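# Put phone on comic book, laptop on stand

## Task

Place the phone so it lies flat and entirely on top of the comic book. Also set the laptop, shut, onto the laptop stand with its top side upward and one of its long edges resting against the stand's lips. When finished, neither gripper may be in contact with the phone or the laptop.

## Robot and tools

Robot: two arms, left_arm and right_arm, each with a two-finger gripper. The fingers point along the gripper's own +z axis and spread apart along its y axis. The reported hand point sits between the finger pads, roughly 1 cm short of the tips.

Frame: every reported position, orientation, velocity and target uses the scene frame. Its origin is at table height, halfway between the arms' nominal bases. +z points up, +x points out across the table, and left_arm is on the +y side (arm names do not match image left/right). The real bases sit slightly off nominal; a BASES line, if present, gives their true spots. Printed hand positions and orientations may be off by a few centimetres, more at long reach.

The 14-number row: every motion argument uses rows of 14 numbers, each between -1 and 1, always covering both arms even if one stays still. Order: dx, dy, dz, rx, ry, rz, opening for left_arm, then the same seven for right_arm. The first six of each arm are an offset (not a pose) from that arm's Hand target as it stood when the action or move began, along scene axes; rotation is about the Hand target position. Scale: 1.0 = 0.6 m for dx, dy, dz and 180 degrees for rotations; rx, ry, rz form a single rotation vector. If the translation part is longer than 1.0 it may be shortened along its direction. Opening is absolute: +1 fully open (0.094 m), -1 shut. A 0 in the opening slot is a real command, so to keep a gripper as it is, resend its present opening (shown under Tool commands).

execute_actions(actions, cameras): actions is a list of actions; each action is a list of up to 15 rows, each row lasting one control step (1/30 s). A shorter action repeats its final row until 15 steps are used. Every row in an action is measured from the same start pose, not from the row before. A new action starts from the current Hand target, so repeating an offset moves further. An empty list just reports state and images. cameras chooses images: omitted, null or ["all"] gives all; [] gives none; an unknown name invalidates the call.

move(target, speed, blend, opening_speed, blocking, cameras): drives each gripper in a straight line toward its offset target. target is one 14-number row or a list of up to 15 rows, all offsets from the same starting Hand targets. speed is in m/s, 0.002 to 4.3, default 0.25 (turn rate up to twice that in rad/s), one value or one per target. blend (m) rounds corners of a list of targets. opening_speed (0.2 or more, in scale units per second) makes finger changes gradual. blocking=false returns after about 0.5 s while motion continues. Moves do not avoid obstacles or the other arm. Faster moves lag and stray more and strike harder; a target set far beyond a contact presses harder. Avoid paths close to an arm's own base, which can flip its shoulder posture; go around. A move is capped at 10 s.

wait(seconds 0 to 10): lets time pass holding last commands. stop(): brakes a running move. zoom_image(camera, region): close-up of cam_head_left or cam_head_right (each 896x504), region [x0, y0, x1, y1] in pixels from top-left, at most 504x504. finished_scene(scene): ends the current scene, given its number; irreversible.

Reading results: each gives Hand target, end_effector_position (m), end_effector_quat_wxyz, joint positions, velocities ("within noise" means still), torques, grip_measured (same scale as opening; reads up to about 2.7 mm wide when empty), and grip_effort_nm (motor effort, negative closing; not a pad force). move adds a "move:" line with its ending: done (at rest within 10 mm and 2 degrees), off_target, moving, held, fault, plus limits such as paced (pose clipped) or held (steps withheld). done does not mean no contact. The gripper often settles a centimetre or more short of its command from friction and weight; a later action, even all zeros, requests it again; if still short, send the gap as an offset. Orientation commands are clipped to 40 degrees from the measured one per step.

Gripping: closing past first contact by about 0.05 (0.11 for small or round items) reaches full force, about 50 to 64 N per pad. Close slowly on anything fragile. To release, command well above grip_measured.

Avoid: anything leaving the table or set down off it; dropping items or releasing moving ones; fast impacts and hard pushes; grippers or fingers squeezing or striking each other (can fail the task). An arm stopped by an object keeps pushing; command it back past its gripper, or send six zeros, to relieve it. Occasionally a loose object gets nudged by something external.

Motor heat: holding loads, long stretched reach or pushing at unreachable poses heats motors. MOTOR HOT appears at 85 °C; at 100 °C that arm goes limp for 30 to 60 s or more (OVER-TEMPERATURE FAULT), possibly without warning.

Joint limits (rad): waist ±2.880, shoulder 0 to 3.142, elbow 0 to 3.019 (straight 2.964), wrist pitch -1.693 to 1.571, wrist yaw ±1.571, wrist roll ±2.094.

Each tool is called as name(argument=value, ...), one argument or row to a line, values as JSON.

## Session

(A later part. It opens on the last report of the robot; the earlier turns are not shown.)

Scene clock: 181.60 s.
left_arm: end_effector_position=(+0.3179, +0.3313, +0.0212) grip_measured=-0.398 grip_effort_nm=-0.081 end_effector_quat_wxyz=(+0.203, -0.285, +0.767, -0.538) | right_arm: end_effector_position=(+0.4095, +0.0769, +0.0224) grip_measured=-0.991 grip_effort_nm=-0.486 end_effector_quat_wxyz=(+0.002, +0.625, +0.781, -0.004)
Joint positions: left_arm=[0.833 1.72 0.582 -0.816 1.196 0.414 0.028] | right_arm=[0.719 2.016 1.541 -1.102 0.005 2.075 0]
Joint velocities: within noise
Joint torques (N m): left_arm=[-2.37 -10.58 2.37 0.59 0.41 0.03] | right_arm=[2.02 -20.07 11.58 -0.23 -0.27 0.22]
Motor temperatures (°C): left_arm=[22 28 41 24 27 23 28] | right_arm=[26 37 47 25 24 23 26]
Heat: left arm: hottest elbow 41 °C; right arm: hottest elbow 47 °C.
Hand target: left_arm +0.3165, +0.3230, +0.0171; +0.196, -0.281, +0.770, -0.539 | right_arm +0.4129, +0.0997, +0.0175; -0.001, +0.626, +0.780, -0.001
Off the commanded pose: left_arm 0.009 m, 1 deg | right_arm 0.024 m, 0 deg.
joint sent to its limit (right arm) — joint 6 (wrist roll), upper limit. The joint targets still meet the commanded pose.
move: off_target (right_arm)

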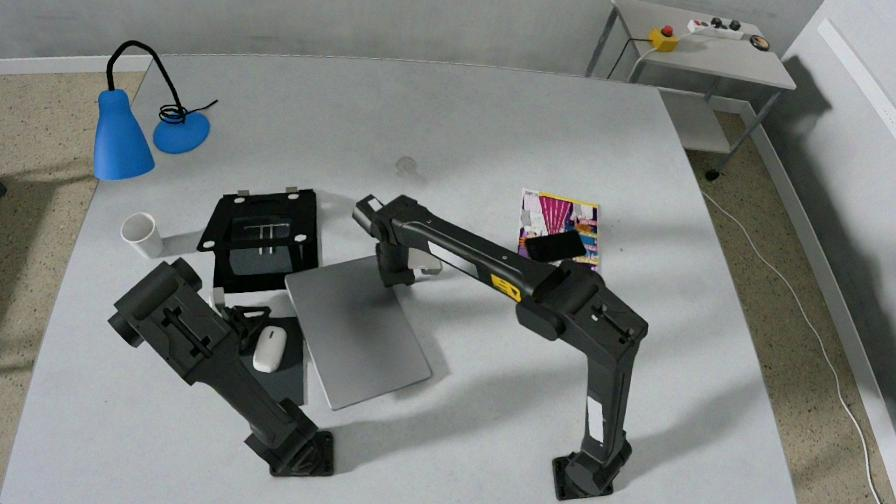

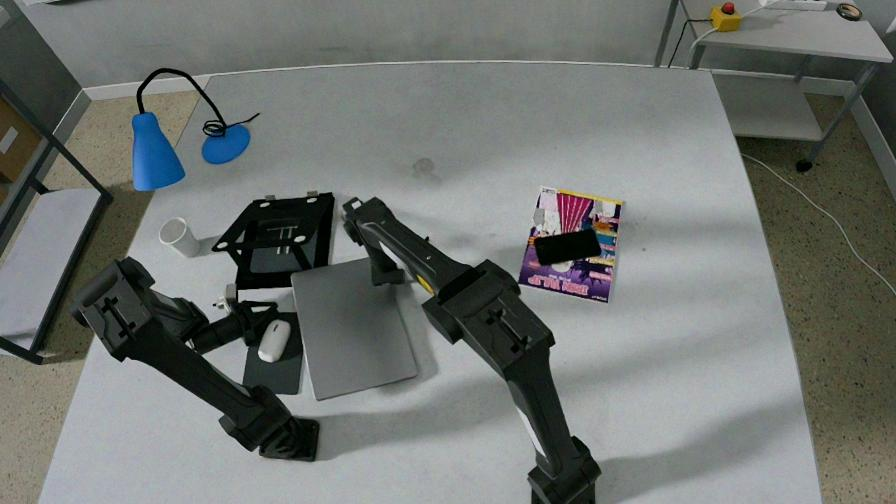

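move(
  target=[0.02,-0.11,-0.01,0,0,0,-0.4,0,0,0,0,0,0,-1],
  speed=0.06,
)

zoom_image(
  camera="cam_head_left",
  region=[200, 240, 350, 360],
)

zoom_image(
  camera="cam_head_right",
  region=[200, 240, 350, 360],
)

Scene clock: 186.53 s.
left_arm: end_effector_position=(+0.3397, +0.2810, +0.0227) grip_measured=-0.399 grip_effort_nm=-0.042 end_effector_quat_wxyz=(+0.224, -0.285, +0.766, -0.531) | right_arm: end_effector_position=(+0.4095, +0.0768, +0.0224) grip_measured=-0.991 grip_effort_nm=-0.481 end_effector_quat_wxyz=(+0.002, +0.625, +0.781, -0.004)
Joint positions: left_arm=[0.641 1.586 0.389 -0.14 1.218 -0.206 0.028] | right_arm=[0.719 2.016 1.541 -1.102 0.005 2.075 0]
Joint velocities: within noise
Joint torques (N m): left_arm=[-5.01 -8.12 1.17 0.79 0.41 0.1] | right_arm=[1.9 -20.01 11.56 -0.21 -0.27 0.22]
Motor temperatures (°C): left_arm=[22 27 40 24 27 23 28] | right_arm=[26 37 47 25 24 23 26]
Heat: left arm: hottest elbow 40 °C; right arm: hottest elbow 47 °C.
Hand target: left_arm +0.3285, +0.2570, +0.0111; +0.196, -0.281, +0.770, -0.539 | right_arm +0.4129, +0.0997, +0.0176; -0.001, +0.626, +0.780, -0.001
Off the commanded pose: left_arm 0.029 m, 3 deg | right_arm 0.024 m, 0 deg.
joint sent to its limit (right arm) — joint 6 (wrist roll), upper limit. The joint targets still meet the commanded pose.
move: off_target (left_arm, right_arm)

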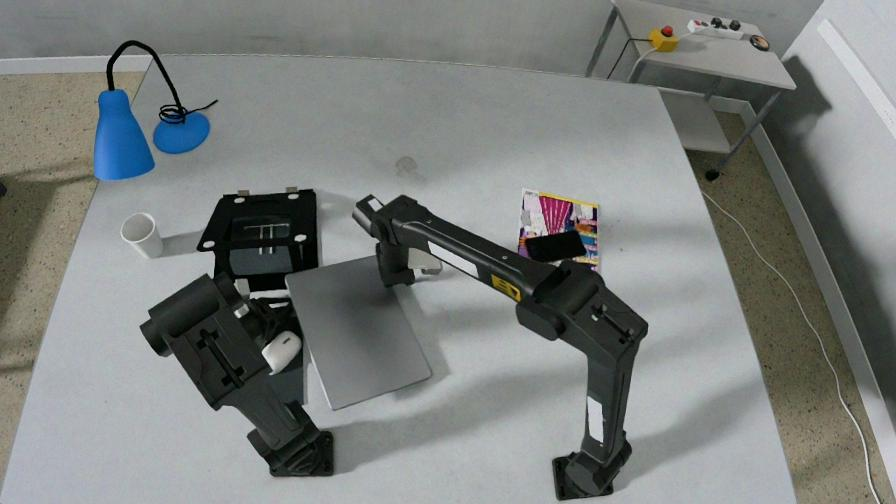

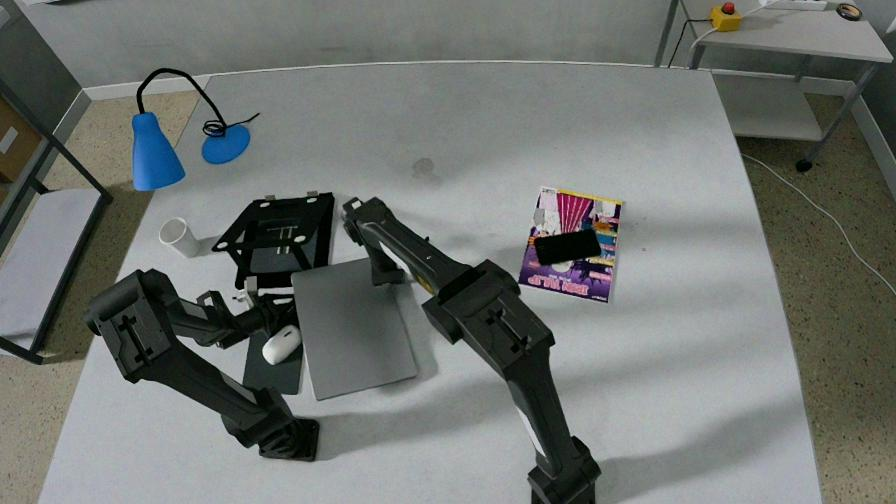

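Scaled by 3.360.

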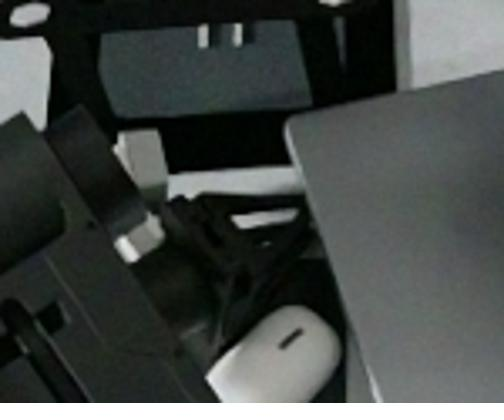

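Scaled by 3.360.

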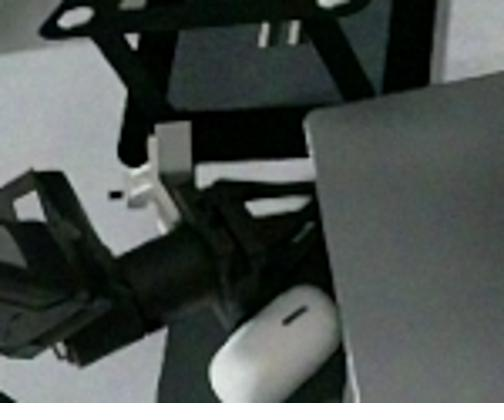

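move(
  target=[0.02,-0.06,-0.005,0,0,0,-0.4,0,0,0,0,0,0,-1],
  speed=0.06,
)

zoom_image(
  camera="cam_head_left",
  region=[200, 240, 350, 360],
)

zoom_image(
  camera="cam_head_right",
  region=[200, 240, 350, 360],
)

Scene clock: 190.70 s.
left_arm: end_effector_position=(+0.3557, +0.2556, +0.0242) grip_measured=-0.399 grip_effort_nm=-0.007 end_effector_quat_wxyz=(+0.243, -0.286, +0.766, -0.522) | right_arm: end_effector_position=(+0.4116, +0.0684, +0.0223) grip_measured=-0.991 grip_effort_nm=-0.486 end_effector_quat_wxyz=(+0.009, +0.628, +0.778, -0.013)
Joint positions: left_arm=[0.516 1.577 0.301 0.305 1.15 -0.565 0.028] | right_arm=[0.711 2.016 1.541 -1.118 0.023 2.075 0]
Joint velocities: within noise
Joint torques (N m): left_arm=[-6.07 -5.89 1.06 1.06 0.76 0.05] | right_arm=[2.43 -20.19 11.41 0.24 -0.88 0.22]
Motor temperatures (°C): left_arm=[22 27 40 24 27 23 28] | right_arm=[26 37 48 25 24 23 26]
Heat: left arm: hottest elbow 40 °C; right arm: hottest elbow 48 °C.
Hand target: left_arm +0.3406, +0.2212, +0.0082; +0.197, -0.281, +0.770, -0.539 | right_arm +0.4129, +0.0996, +0.0175; -0.001, +0.626, +0.780, -0.001
Off the commanded pose: left_arm 0.041 m, 6 deg | right_arm 0.032 m, 2 deg.
joint sent to its limit (right arm) — joint 6 (wrist roll), upper limit. The joint targets still meet the commanded pose.
move: off_target (left_arm, right_arm)

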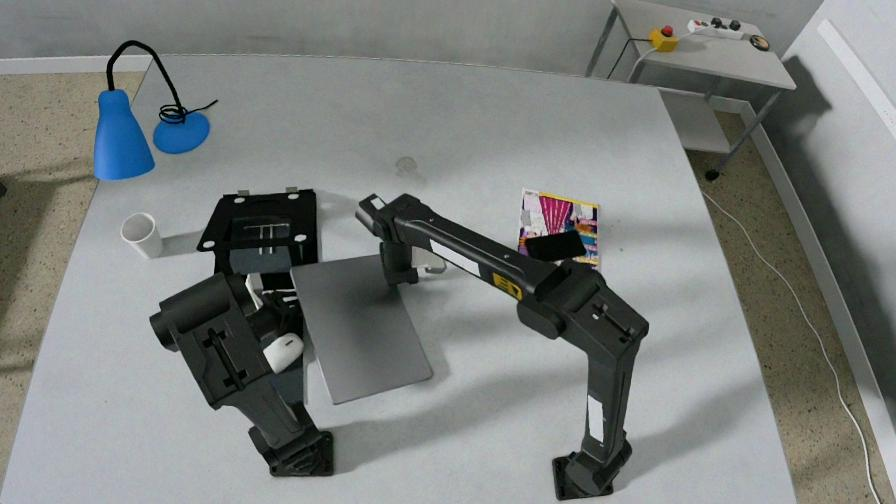

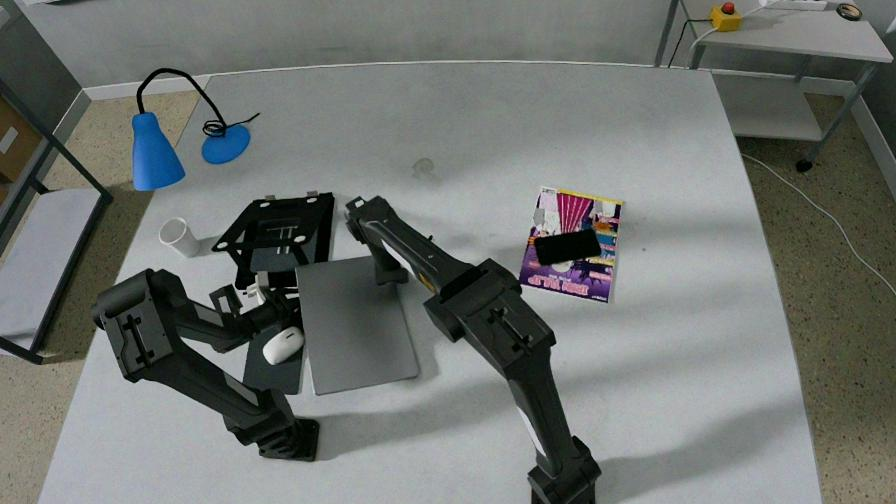

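Scaled by 3.360.

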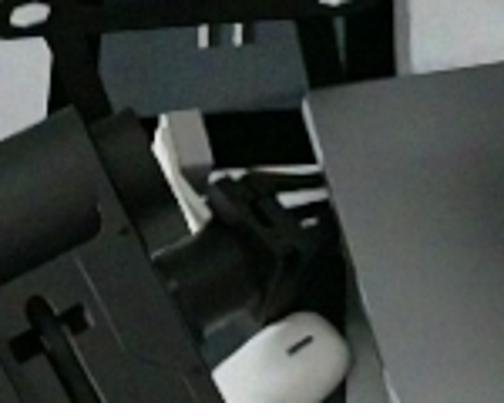

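Scaled by 3.360.

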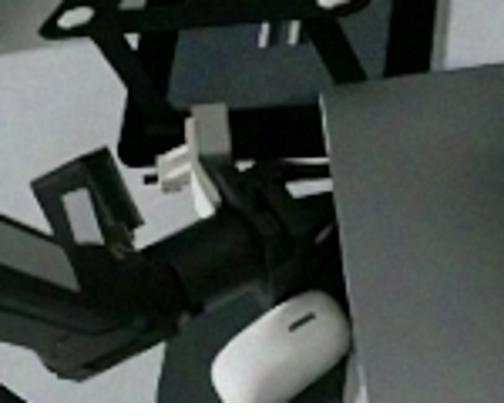

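move(
  target=[0.02,-0.02,0.13,0,0,0,-0.4,0,0,0,0,0,0,-1],
  speed=0.08,
)

zoom_image(
  camera="cam_head_left",
  region=[200, 220, 440, 420],
)

zoom_image(
  camera="cam_head_right",
  region=[200, 220, 440, 420],
)

Scene clock: 195.87 s.
left_arm: end_effector_position=(+0.3487, +0.2214, +0.0741) grip_measured=-0.399 grip_effort_nm=-0.012 end_effector_quat_wxyz=(+0.199, -0.304, +0.767, -0.529) | right_arm: end_effector_position=(+0.4116, +0.0676, +0.0223) grip_measured=-0.991 grip_effort_nm=-0.486 end_effector_quat_wxyz=(+0.008, +0.629, +0.777, -0.014)
Joint positions: left_arm=[0.407 1.268 0.288 0.065 1.098 -0.73 0.028] | right_arm=[0.709 2.016 1.541 -1.12 0.02 2.075 0]
Joint velocities: within noise
Joint torques (N m): left_arm=[-4.84 -8.94 7.8 0.95 0.99 -0.04] | right_arm=[2.61 -20.13 11.38 0.35 -0.79 0.22]
Motor temperatures (°C): left_arm=[22 27 39 24 27 23 28] | right_arm=[26 38 48 25 24 23 26]
Heat: left arm: hottest elbow 39 °C; right arm: hottest elbow 48 °C.
Hand target: left_arm +0.3526, +0.2091, +0.0860; +0.196, -0.281, +0.770, -0.539 | right_arm +0.4129, +0.0997, +0.0176; -0.001, +0.626, +0.780, -0.001
Off the commanded pose: left_arm 0.018 m, 3 deg | right_arm 0.032 m, 2 deg.
joint sent to its limit (right arm) — joint 6 (wrist roll), upper limit. The joint targets still meet the commanded pose.
move: off_target (left_arm, right_arm)

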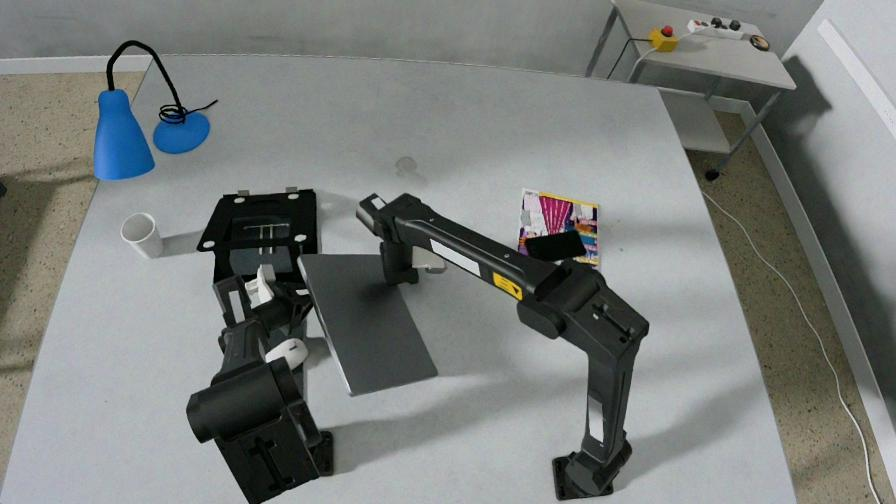

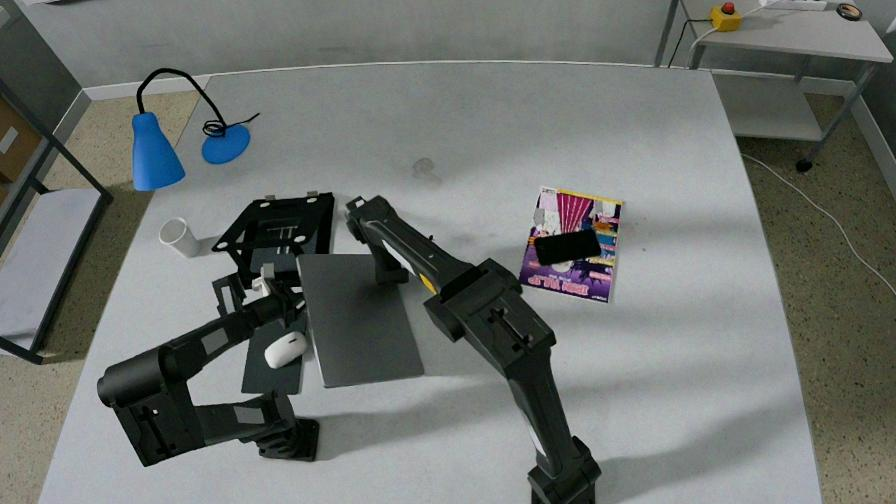

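Scaled by 2.100.

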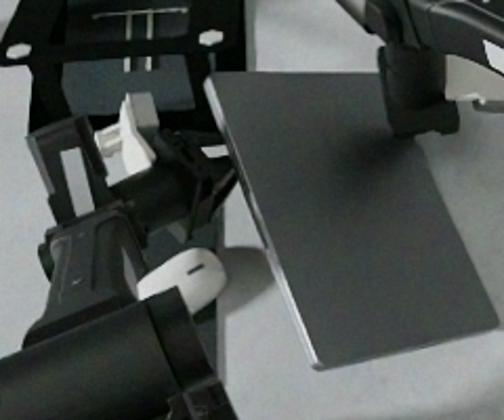

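Scaled by 2.100.

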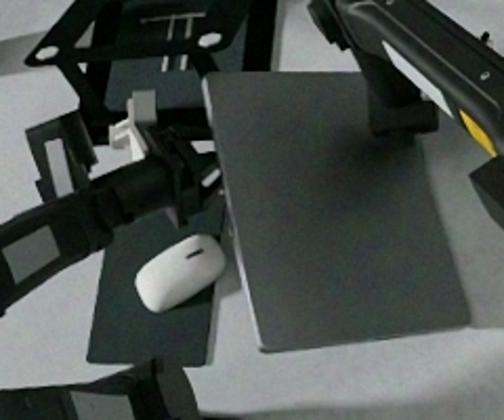

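move(
  target=[0,0,0,0,0,0,-0.4,-0.1,0.05,0,0,0,0,-1],
  speed=0.06,
  cameras=[],
)

move(
  target=[0,0,0,0,0,0,-0.4,0,0.08,0,0,0,0,-1],
  speed=0.06,
)

zoom_image(
  camera="cam_head_left",
  region=[200, 220, 440, 420],
)

zoom_image(
  camera="cam_head_right",
  region=[200, 220, 440, 420],
)

Scene clock: 213.00 s.
left_arm: end_effector_position=(+0.3478, +0.2184, +0.0747) grip_measured=-0.399 grip_effort_nm=-0.012 end_effector_quat_wxyz=(+0.195, -0.302, +0.767, -0.532) | right_arm: end_effector_position=(+0.3946, +0.0873, +0.0217) grip_measured=-0.991 grip_effort_nm=-0.486 end_effector_quat_wxyz=(+0.007, +0.613, +0.790, -0.005)
Joint positions: left_arm=[0.4 1.267 0.288 0.06 1.103 -0.731 0.028] | right_arm=[0.753 2.008 1.525 -1.095 0.015 2.077 0]
Joint velocities: within noise
Joint torques (N m): left_arm=[-4.31 -8.35 7.66 1.09 0.76 0] | right_arm=[6.24 -23.36 6.61 0.55 -1.57 0.21]
Motor temperatures (°C): left_arm=[22 27 39 24 28 23 27] | right_arm=[26 38 49 25 25 23 26]
Heat: left arm: hottest elbow 39 °C; right arm: hottest elbow 49 °C.
Hand target: left_arm +0.3526, +0.2091, +0.0860; +0.196, -0.281, +0.770, -0.539 | right_arm +0.3529, +0.1297, +0.0174; -0.001, +0.626, +0.780, -0.001
Off the commanded pose: left_arm 0.015 m, 3 deg | right_arm 0.060 m, 2 deg.
joint sent to its limit (right arm) — joint 6 (wrist roll), upper limit. The joint targets are off in position and orientation.
move: off_target (left_arm, right_arm)
No camera images: "cameras" was empty.

Scene clock: 214.60 s.
left_arm: end_effector_position=(+0.3476, +0.2169, +0.0757) grip_measured=-0.399 grip_effort_nm=-0.012 end_effector_quat_wxyz=(+0.194, -0.299, +0.767, -0.534) | right_arm: end_effector_position=(+0.3746, +0.1261, +0.0404) grip_measured=-0.991 grip_effort_nm=-0.481 end_effector_quat_wxyz=(-0.003, +0.587, +0.810, +0.003)
Joint positions: left_arm=[0.396 1.264 0.288 0.06 1.107 -0.731 0.028] | right_arm=[0.817 2.011 1.585 -1.14 -0.007 2.077 0]
Joint velocities: within noise
Joint torques (N m): left_arm=[-3.72 -8.59 7.86 1.18 0.59 -0.03] | right_arm=[5.42 -18.08 11.78 0.69 -1.25 0.2]
Motor temperatures (°C): left_arm=[22 27 39 24 28 23 27] | right_arm=[26 38 48 25 25 23 26]
Heat: left arm: hottest elbow 39 °C; right arm: hottest elbow 48 °C.
Hand target: left_arm +0.3526, +0.2091, +0.0861; +0.196, -0.281, +0.770, -0.539 | right_arm +0.3528, +0.1777, +0.0174; -0.001, +0.626, +0.780, -0.001
Off the commanded pose: left_arm 0.014 m, 2 deg | right_arm 0.060 m, 6 deg.
joint sent to its limit (right arm) — joint 6 (wrist roll), upper limit. The joint targets are off in position and orientation.
move: off_target (left_arm, right_arm)

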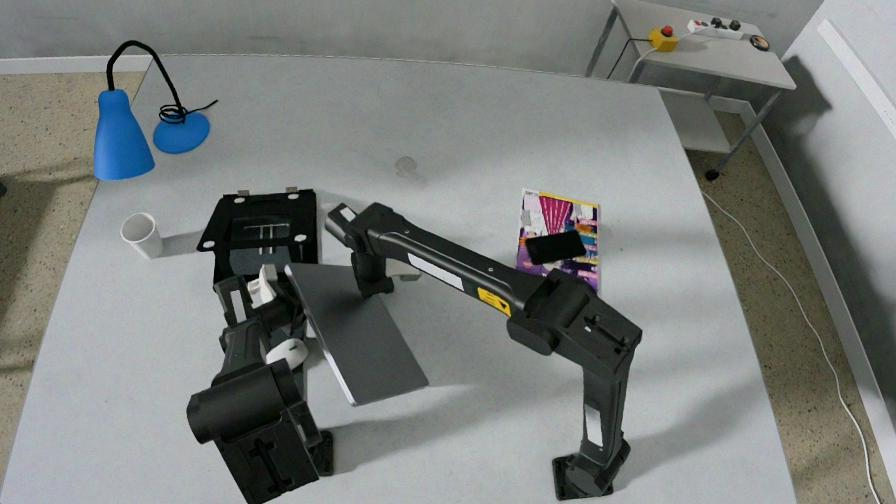

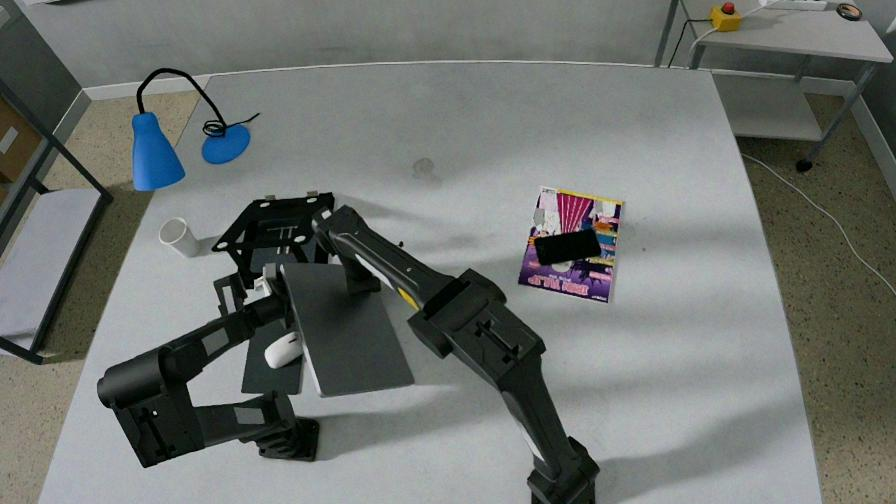

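Scaled by 2.100.

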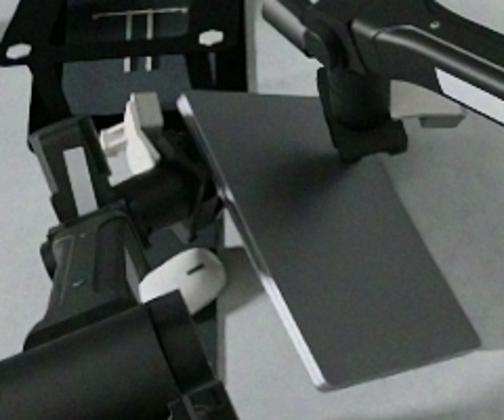

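Scaled by 2.100.

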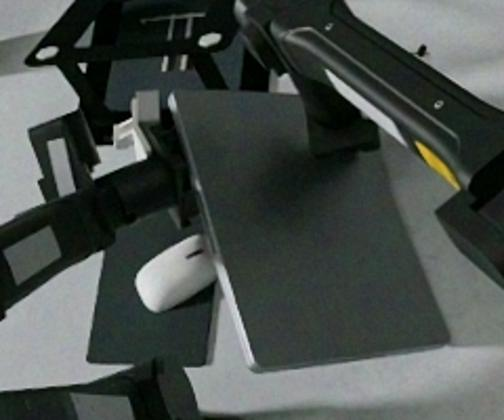

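move(
  target=[
    [0,0,0,0,0,0,-0.4,0,-0.06,0.17,0,0,0.1,-1],
    [0,0,0,0,0,0,-0.4,-0.14,-0.24,0.17,0,0,0.2,-1],
    [0,0,0,0,0,0,-0.4,-0.14,-0.24,-0.015,0,0,0.2,-1],
  ],
  cameras=[],
)

move(
  target=[0,0,0,0,0,0,-0.4,-0.09,0.15,-0.01,0,0,0,-1],
  speed=0.06,
)

zoom_image(
  camera="cam_head_left",
  region=[200, 220, 440, 420],
)

zoom_image(
  camera="cam_head_right",
  region=[200, 220, 440, 420],
)

Scene clock: 234.40 s.
left_arm: end_effector_position=(+0.3477, +0.2149, +0.0748) grip_measured=-0.399 grip_effort_nm=-0.012 end_effector_quat_wxyz=(+0.193, -0.297, +0.769, -0.532) | right_arm: end_effector_position=(+0.2683, +0.0359, +0.0244) grip_measured=-0.991 grip_effort_nm=-0.471 end_effector_quat_wxyz=(+0.005, +0.355, +0.935, +0.008)
Joint positions: left_arm=[0.387 1.264 0.288 0.06 1.099 -0.731 0.028] | right_arm=[0.858 1.713 1.082 -0.922 0.004 1.588 0]
Joint velocities: within noise
Joint torques (N m): left_arm=[-2.61 -8.94 7.91 1.09 0.85 -0.1] | right_arm=[-0.03 -14.62 6.64 0.72 -0.06 0.09]
Motor temperatures (°C): left_arm=[22 27 38 24 28 23 27] | right_arm=[26 38 49 25 26 23 26]
Heat: left arm: hottest elbow 38 °C; right arm: hottest elbow 49 °C.
Hand target: left_arm +0.3526, +0.2091, +0.0861; +0.196, -0.281, +0.770, -0.539 | right_arm +0.2690, +0.0336, +0.0085; +0.000, +0.354, +0.935, -0.001
Off the commanded pose: left_arm 0.014 m, 2 deg | right_arm 0.016 m, 1 deg.
move: off_target (left_arm, right_arm)
No camera images: "cameras" was empty.

Scene clock: 236.80 s.
left_arm: end_effector_position=(+0.3480, +0.2148, +0.0770) grip_measured=-0.399 grip_effort_nm=-0.007 end_effector_quat_wxyz=(+0.188, -0.305, +0.765, -0.535) | right_arm: end_effector_position=(+0.2363, +0.0656, +0.0223) grip_measured=-0.991 grip_effort_nm=-0.471 end_effector_quat_wxyz=(+0.024, +0.387, +0.921, -0.020)
Joint positions: left_arm=[0.387 1.257 0.288 0.06 1.101 -0.759 0.028] | right_arm=[0.971 1.75 1.127 -0.976 0.054 1.773 0]
Joint velocities: within noise
Joint torques (N m): left_arm=[-3.14 -8 7.94 1.01 0.75 0.27] | right_arm=[6.18 -11.46 11.47 1.51 -1.78 0.23]
Motor temperatures (°C): left_arm=[22 27 38 24 28 23 27] | right_arm=[26 38 49 25 26 23 26]
Heat: left arm: hottest elbow 38 °C; right arm: hottest elbow 49 °C.
Hand target: left_arm +0.3526, +0.2091, +0.0861; +0.196, -0.280, +0.770, -0.539 | right_arm +0.2149, +0.1236, +0.0024; -0.001, +0.354, +0.935, -0.001
Off the commanded pose: left_arm 0.012 m, 3 deg | right_arm 0.065 m, 5 deg.
move: off_target (left_arm, right_arm)

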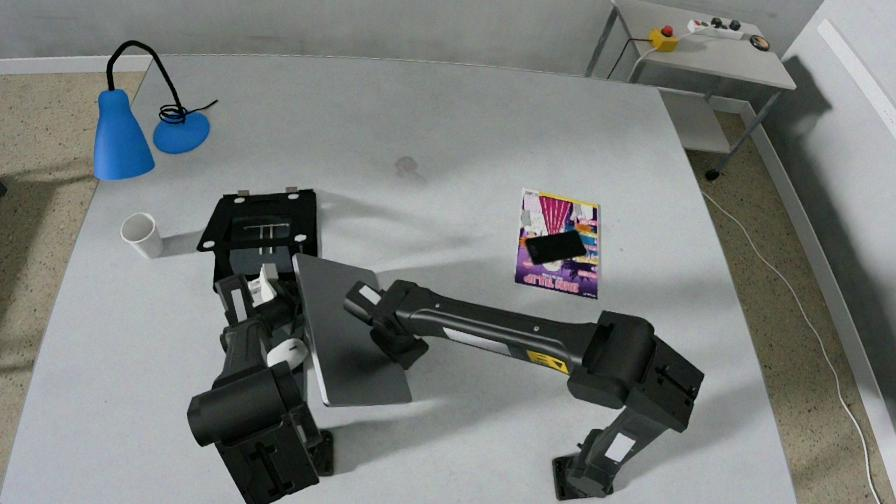

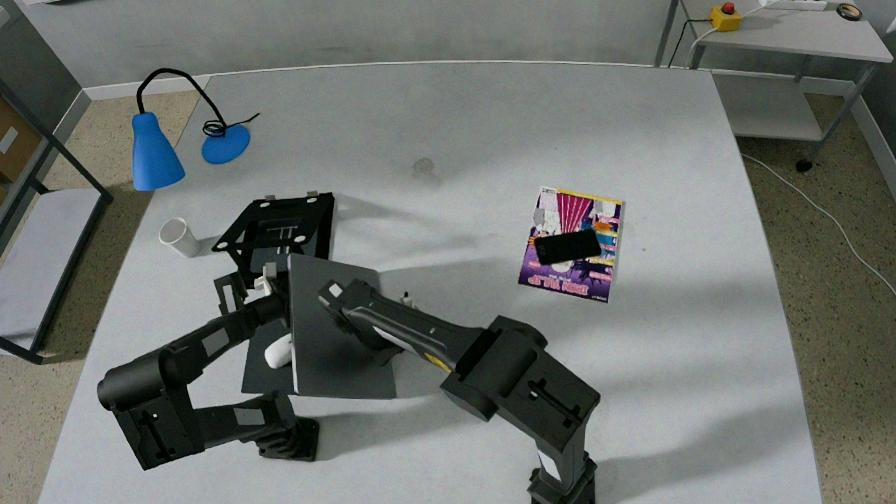

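Scaled by 2.100.

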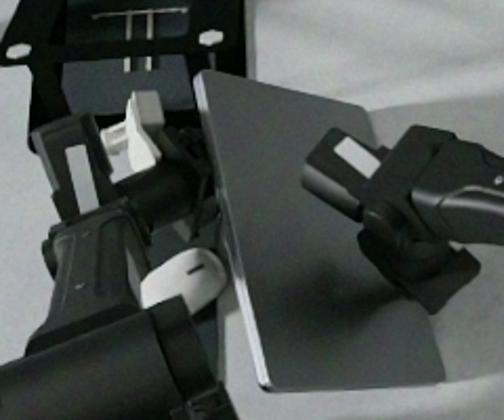

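Scaled by 2.100.

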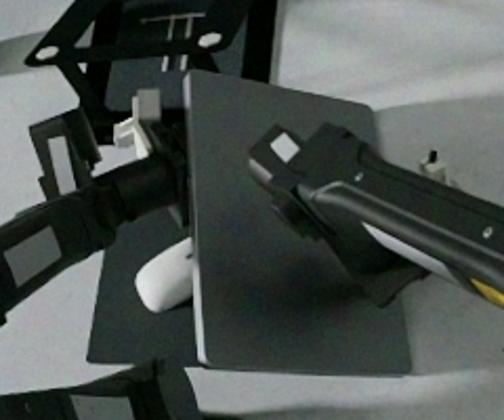

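move(
  target=[0,0,-0.06,0,0,0,-0.4,0,0.02,0,0,0,0,-1],
  speed=0.05,
)

zoom_image(
  camera="cam_head_left",
  region=[200, 220, 440, 420],
)

zoom_image(
  camera="cam_head_right",
  region=[200, 220, 440, 420],
)

Scene clock: 241.03 s.
left_arm: end_effector_position=(+0.3621, +0.2258, +0.0631) grip_measured=-0.399 grip_effort_nm=-0.007 end_effector_quat_wxyz=(+0.212, -0.297, +0.759, -0.540) | right_arm: end_effector_position=(+0.2281, +0.0726, +0.0230) grip_measured=-0.991 grip_effort_nm=-0.466 end_effector_quat_wxyz=(+0.020, +0.382, +0.923, -0.029)
Joint positions: left_arm=[0.406 1.39 0.292 0.252 1.117 -0.777 0.028] | right_arm=[0.993 1.764 1.147 -1.005 0.049 1.784 0]
Joint velocities: within noise
Joint torques (N m): left_arm=[-3.9 -5.77 3.85 1.44 0.31 0.46] | right_arm=[5.6 -11.16 12.27 1.96 -1.64 0.24]
Motor temperatures (°C): left_arm=[22 27 38 24 28 23 27] | right_arm=[26 37 49 25 27 23 26]
Heat: left arm: hottest elbow 38 °C; right arm: hottest elbow 49 °C.
Hand target: left_arm +0.3526, +0.2090, +0.0501; +0.196, -0.280, +0.770, -0.539 | right_arm +0.2149, +0.1356, +0.0025; +0.000, +0.354, +0.935, -0.001
Off the commanded pose: left_arm 0.023 m, 3 deg | right_arm 0.068 m, 5 deg.
move: off_target (left_arm, right_arm)

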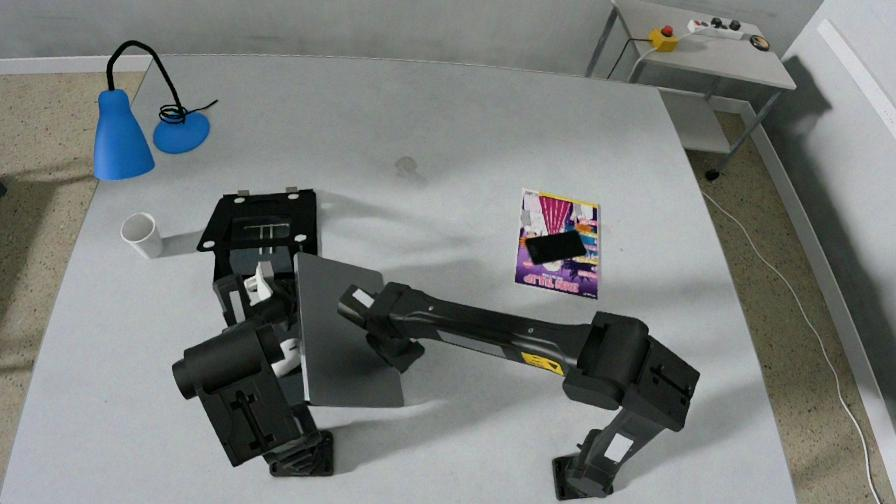

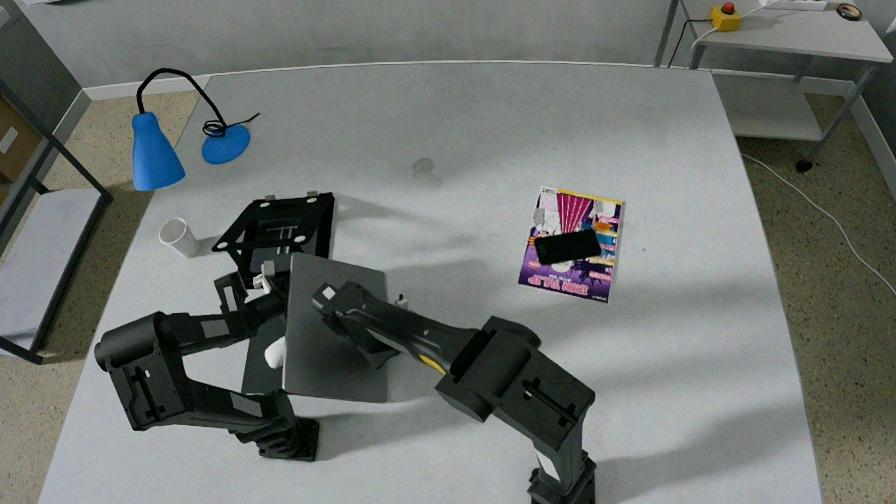

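Scaled by 2.100.

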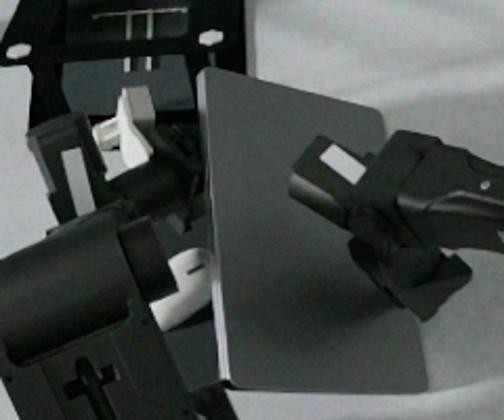

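Scaled by 2.100.

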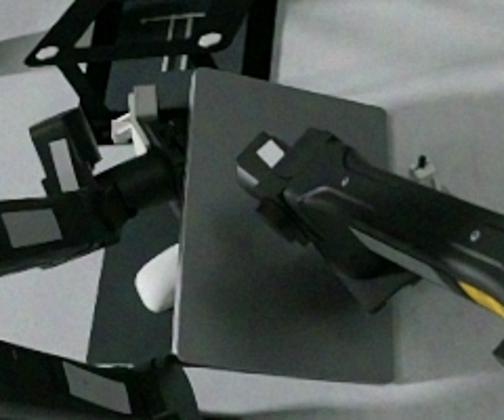

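move(
  target=[-0.0,0.02,-0.03,0,0,0,-0.4,0,0,0,0,0,0,-1],
  speed=0.05,
  cameras=[],
)

move(
  target=[-0.06,0.15,-0.01,0,0,0,-0.4,0,0,0,0,0,0,-1],
  speed=0.08,
)

zoom_image(
  camera="cam_head_left",
  region=[200, 220, 440, 420],
)

zoom_image(
  camera="cam_head_right",
  region=[200, 220, 440, 420],
)

Scene clock: 245.13 s.
left_arm: end_effector_position=(+0.3513, +0.2212, +0.0338) grip_measured=-0.399 grip_effort_nm=-0.007 end_effector_quat_wxyz=(+0.193, -0.287, +0.768, -0.539) | right_arm: end_effector_position=(+0.2282, +0.0727, +0.0232) grip_measured=-0.991 grip_effort_nm=-0.471 end_effector_quat_wxyz=(+0.020, +0.382, +0.923, -0.029)
Joint positions: left_arm=[0.412 1.508 0.287 0.26 1.135 -0.671 0.028] | right_arm=[0.993 1.764 1.148 -1.006 0.049 1.784 0]
Joint velocities: within noise
Joint torques (N m): left_arm=[-1.03 -6.89 4.79 1.7 0.61 0.2] | right_arm=[5.6 -11.16 12.29 1.95 -1.65 0.24]
Motor temperatures (°C): left_arm=[22 27 38 24 28 24 27] | right_arm=[26 37 49 25 28 23 26]
Heat: left arm: hottest elbow 38 °C; right arm: hottest elbow 49 °C.
Hand target: left_arm +0.3526, +0.2212, +0.0321; +0.196, -0.281, +0.770, -0.539 | right_arm +0.2149, +0.1356, +0.0026; +0.000, +0.354, +0.935, -0.001
Off the commanded pose: left_arm 0.002 m, 1 deg | right_arm 0.068 m, 5 deg.
move: off_target (right_arm)
No camera images: "cameras" was empty.

Scene clock: 247.73 s.
left_arm: end_effector_position=(+0.3090, +0.2993, +0.0244) grip_measured=-0.399 grip_effort_nm=-0.002 end_effector_quat_wxyz=(+0.187, -0.283, +0.769, -0.542) | right_arm: end_effector_position=(+0.2160, +0.1138, +0.0389) grip_measured=-0.992 grip_effort_nm=-0.462 end_effector_quat_wxyz=(+0.007, +0.360, +0.933, +0.008)
Joint positions: left_arm=[0.774 1.651 0.5 -0.73 1.202 0.312 0.028] | right_arm=[1.046 1.765 1.201 -0.989 0.012 1.788 0]
Joint velocities: within noise
Joint torques (N m): left_arm=[-0.67 -8.64 6.43 -0.66 0.58 0.18] | right_arm=[1.79 -10.93 9.51 1.59 -0.33 0.22]
Motor temperatures (°C): left_arm=[22 27 38 24 28 24 27] | right_arm=[26 37 49 25 28 23 26]
Heat: left arm: hottest elbow 38 °C; right arm: hottest elbow 49 °C.
Hand target: left_arm +0.3166, +0.3112, +0.0261; +0.196, -0.281, +0.770, -0.539 | right_arm +0.2148, +0.1357, +0.0025; -0.001, +0.354, +0.935, -0.001
Off the commanded pose: left_arm 0.014 m, 1 deg | right_arm 0.042 m, 2 deg.
move: off_target (left_arm, right_arm)

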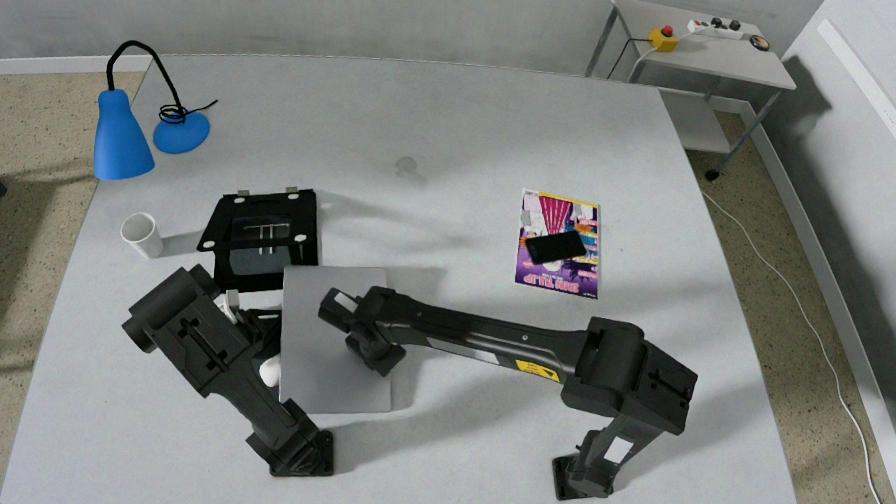

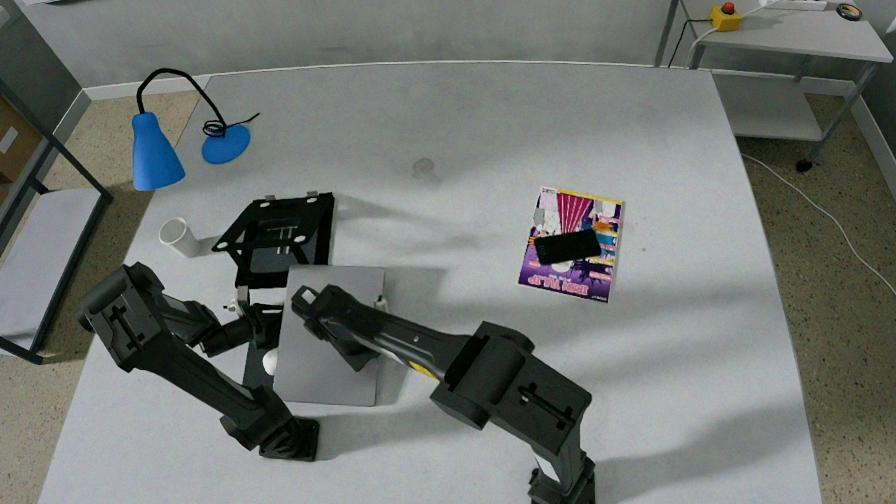

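Scaled by 2.100.

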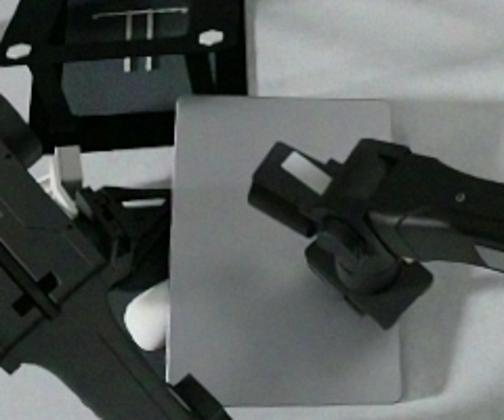

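Scaled by 2.100.

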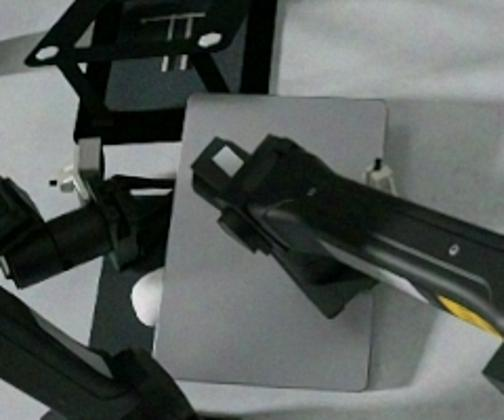

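move(
  target=[0,0,0.02,0,0,0,-0.1,0.05,-0.05,0.2,0,0,0,-1],
  cameras=[],
)

move(
  target=[0,0,0.0,0,0,0,-0.1,0.05,-0.4,0.05,0,0,0,-1],
)

zoom_image(
  camera="cam_head_left",
  region=[220, 240, 400, 420],
)

zoom_image(
  camera="cam_head_right",
  region=[200, 240, 400, 420],
)

Scene clock: 264.67 s.
left_arm: end_effector_position=(+0.3098, +0.3016, +0.0310) grip_measured=-0.102 grip_effort_nm=0.115 end_effector_quat_wxyz=(+0.181, -0.289, +0.765, -0.545) | right_arm: end_effector_position=(+0.2335, +0.0944, +0.1099) grip_measured=-0.992 grip_effort_nm=-0.462 end_effector_quat_wxyz=(-0.002, +0.355, +0.935, -0.015)
Joint positions: left_arm=[0.779 1.638 0.513 -0.778 1.204 0.313 0.042] | right_arm=[0.991 1.691 1.308 -1.218 0.002 1.721 0]
Joint velocities: within noise
Joint torques (N m): left_arm=[-1.26 -12.1 5.98 -0.47 0.53 0.19] | right_arm=[-0.15 -17.08 11.33 -0.31 0.03 0.1]
Motor temperatures (°C): left_arm=[22 26 38 24 28 23 27] | right_arm=[26 35 46 25 26 23 26]
Heat: left arm: hottest elbow 38 °C; right arm: hottest elbow 46 °C.
Hand target: left_arm +0.3166, +0.3112, +0.0381; +0.196, -0.281, +0.770, -0.539 | right_arm +0.2450, +0.1056, +0.1226; +0.000, +0.354, +0.935, -0.001
Off the commanded pose: left_arm 0.014 m, 2 deg | right_arm 0.020 m, 2 deg.
move: off_target (left_arm, right_arm)
No camera images: "cameras" was empty.

Scene clock: 266.67 s.
left_arm: end_effector_position=(+0.3098, +0.3016, +0.0310) grip_measured=-0.102 grip_effort_nm=0.115 end_effector_quat_wxyz=(+0.181, -0.289, +0.765, -0.545) | right_arm: end_effector_position=(+0.2808, -0.1276, +0.1557) grip_measured=-0.992 grip_effort_nm=-0.462 end_effector_quat_wxyz=(+0.006, +0.354, +0.935, +0.006)
Joint positions: left_arm=[0.779 1.638 0.513 -0.778 1.204 0.313 0.042] | right_arm=[0.528 1.311 1.012 -1.256 0.002 1.257 0]
Joint velocities: within noise
Joint torques (N m): left_arm=[-0.97 -10.29 5.97 -0.5 0.57 0.2] | right_arm=[-0.26 -12.51 7.24 -0.25 0.03 0.1]
Motor temperatures (°C): left_arm=[22 26 38 24 28 23 27] | right_arm=[26 35 45 25 26 23 26]
Heat: left arm: hottest elbow 38 °C; right arm: hottest elbow 45 °C.
Hand target: left_arm +0.3166, +0.3112, +0.0381; +0.196, -0.281, +0.770, -0.539 | right_arm +0.2750, -0.1344, +0.1525; +0.000, +0.354, +0.935, -0.001
Off the commanded pose: left_arm 0.014 m, 2 deg | right_arm 0.009 m, 1 deg.
move: off_target (left_arm)

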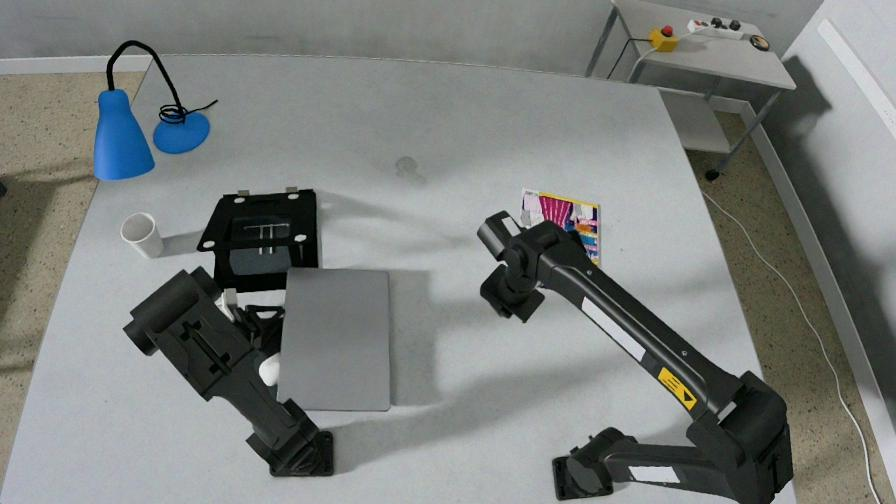

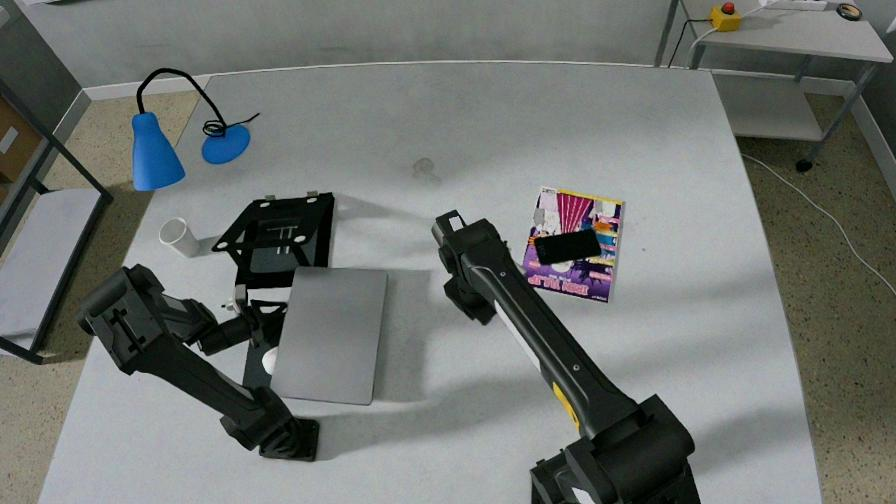

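Scaled by 2.800.

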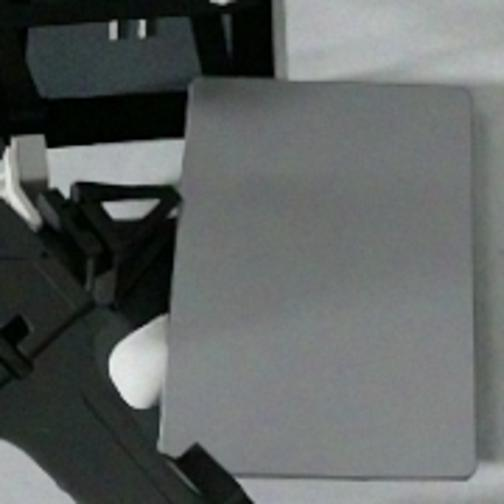

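Scaled by 2.520.

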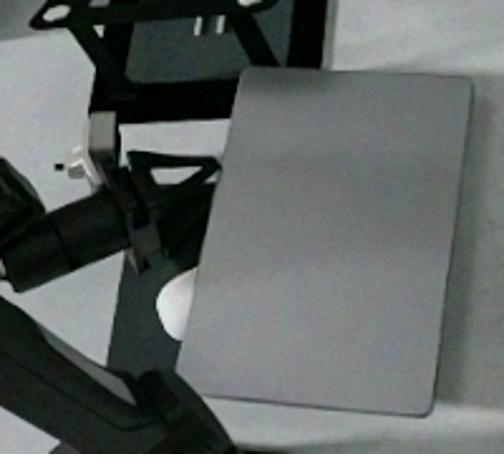

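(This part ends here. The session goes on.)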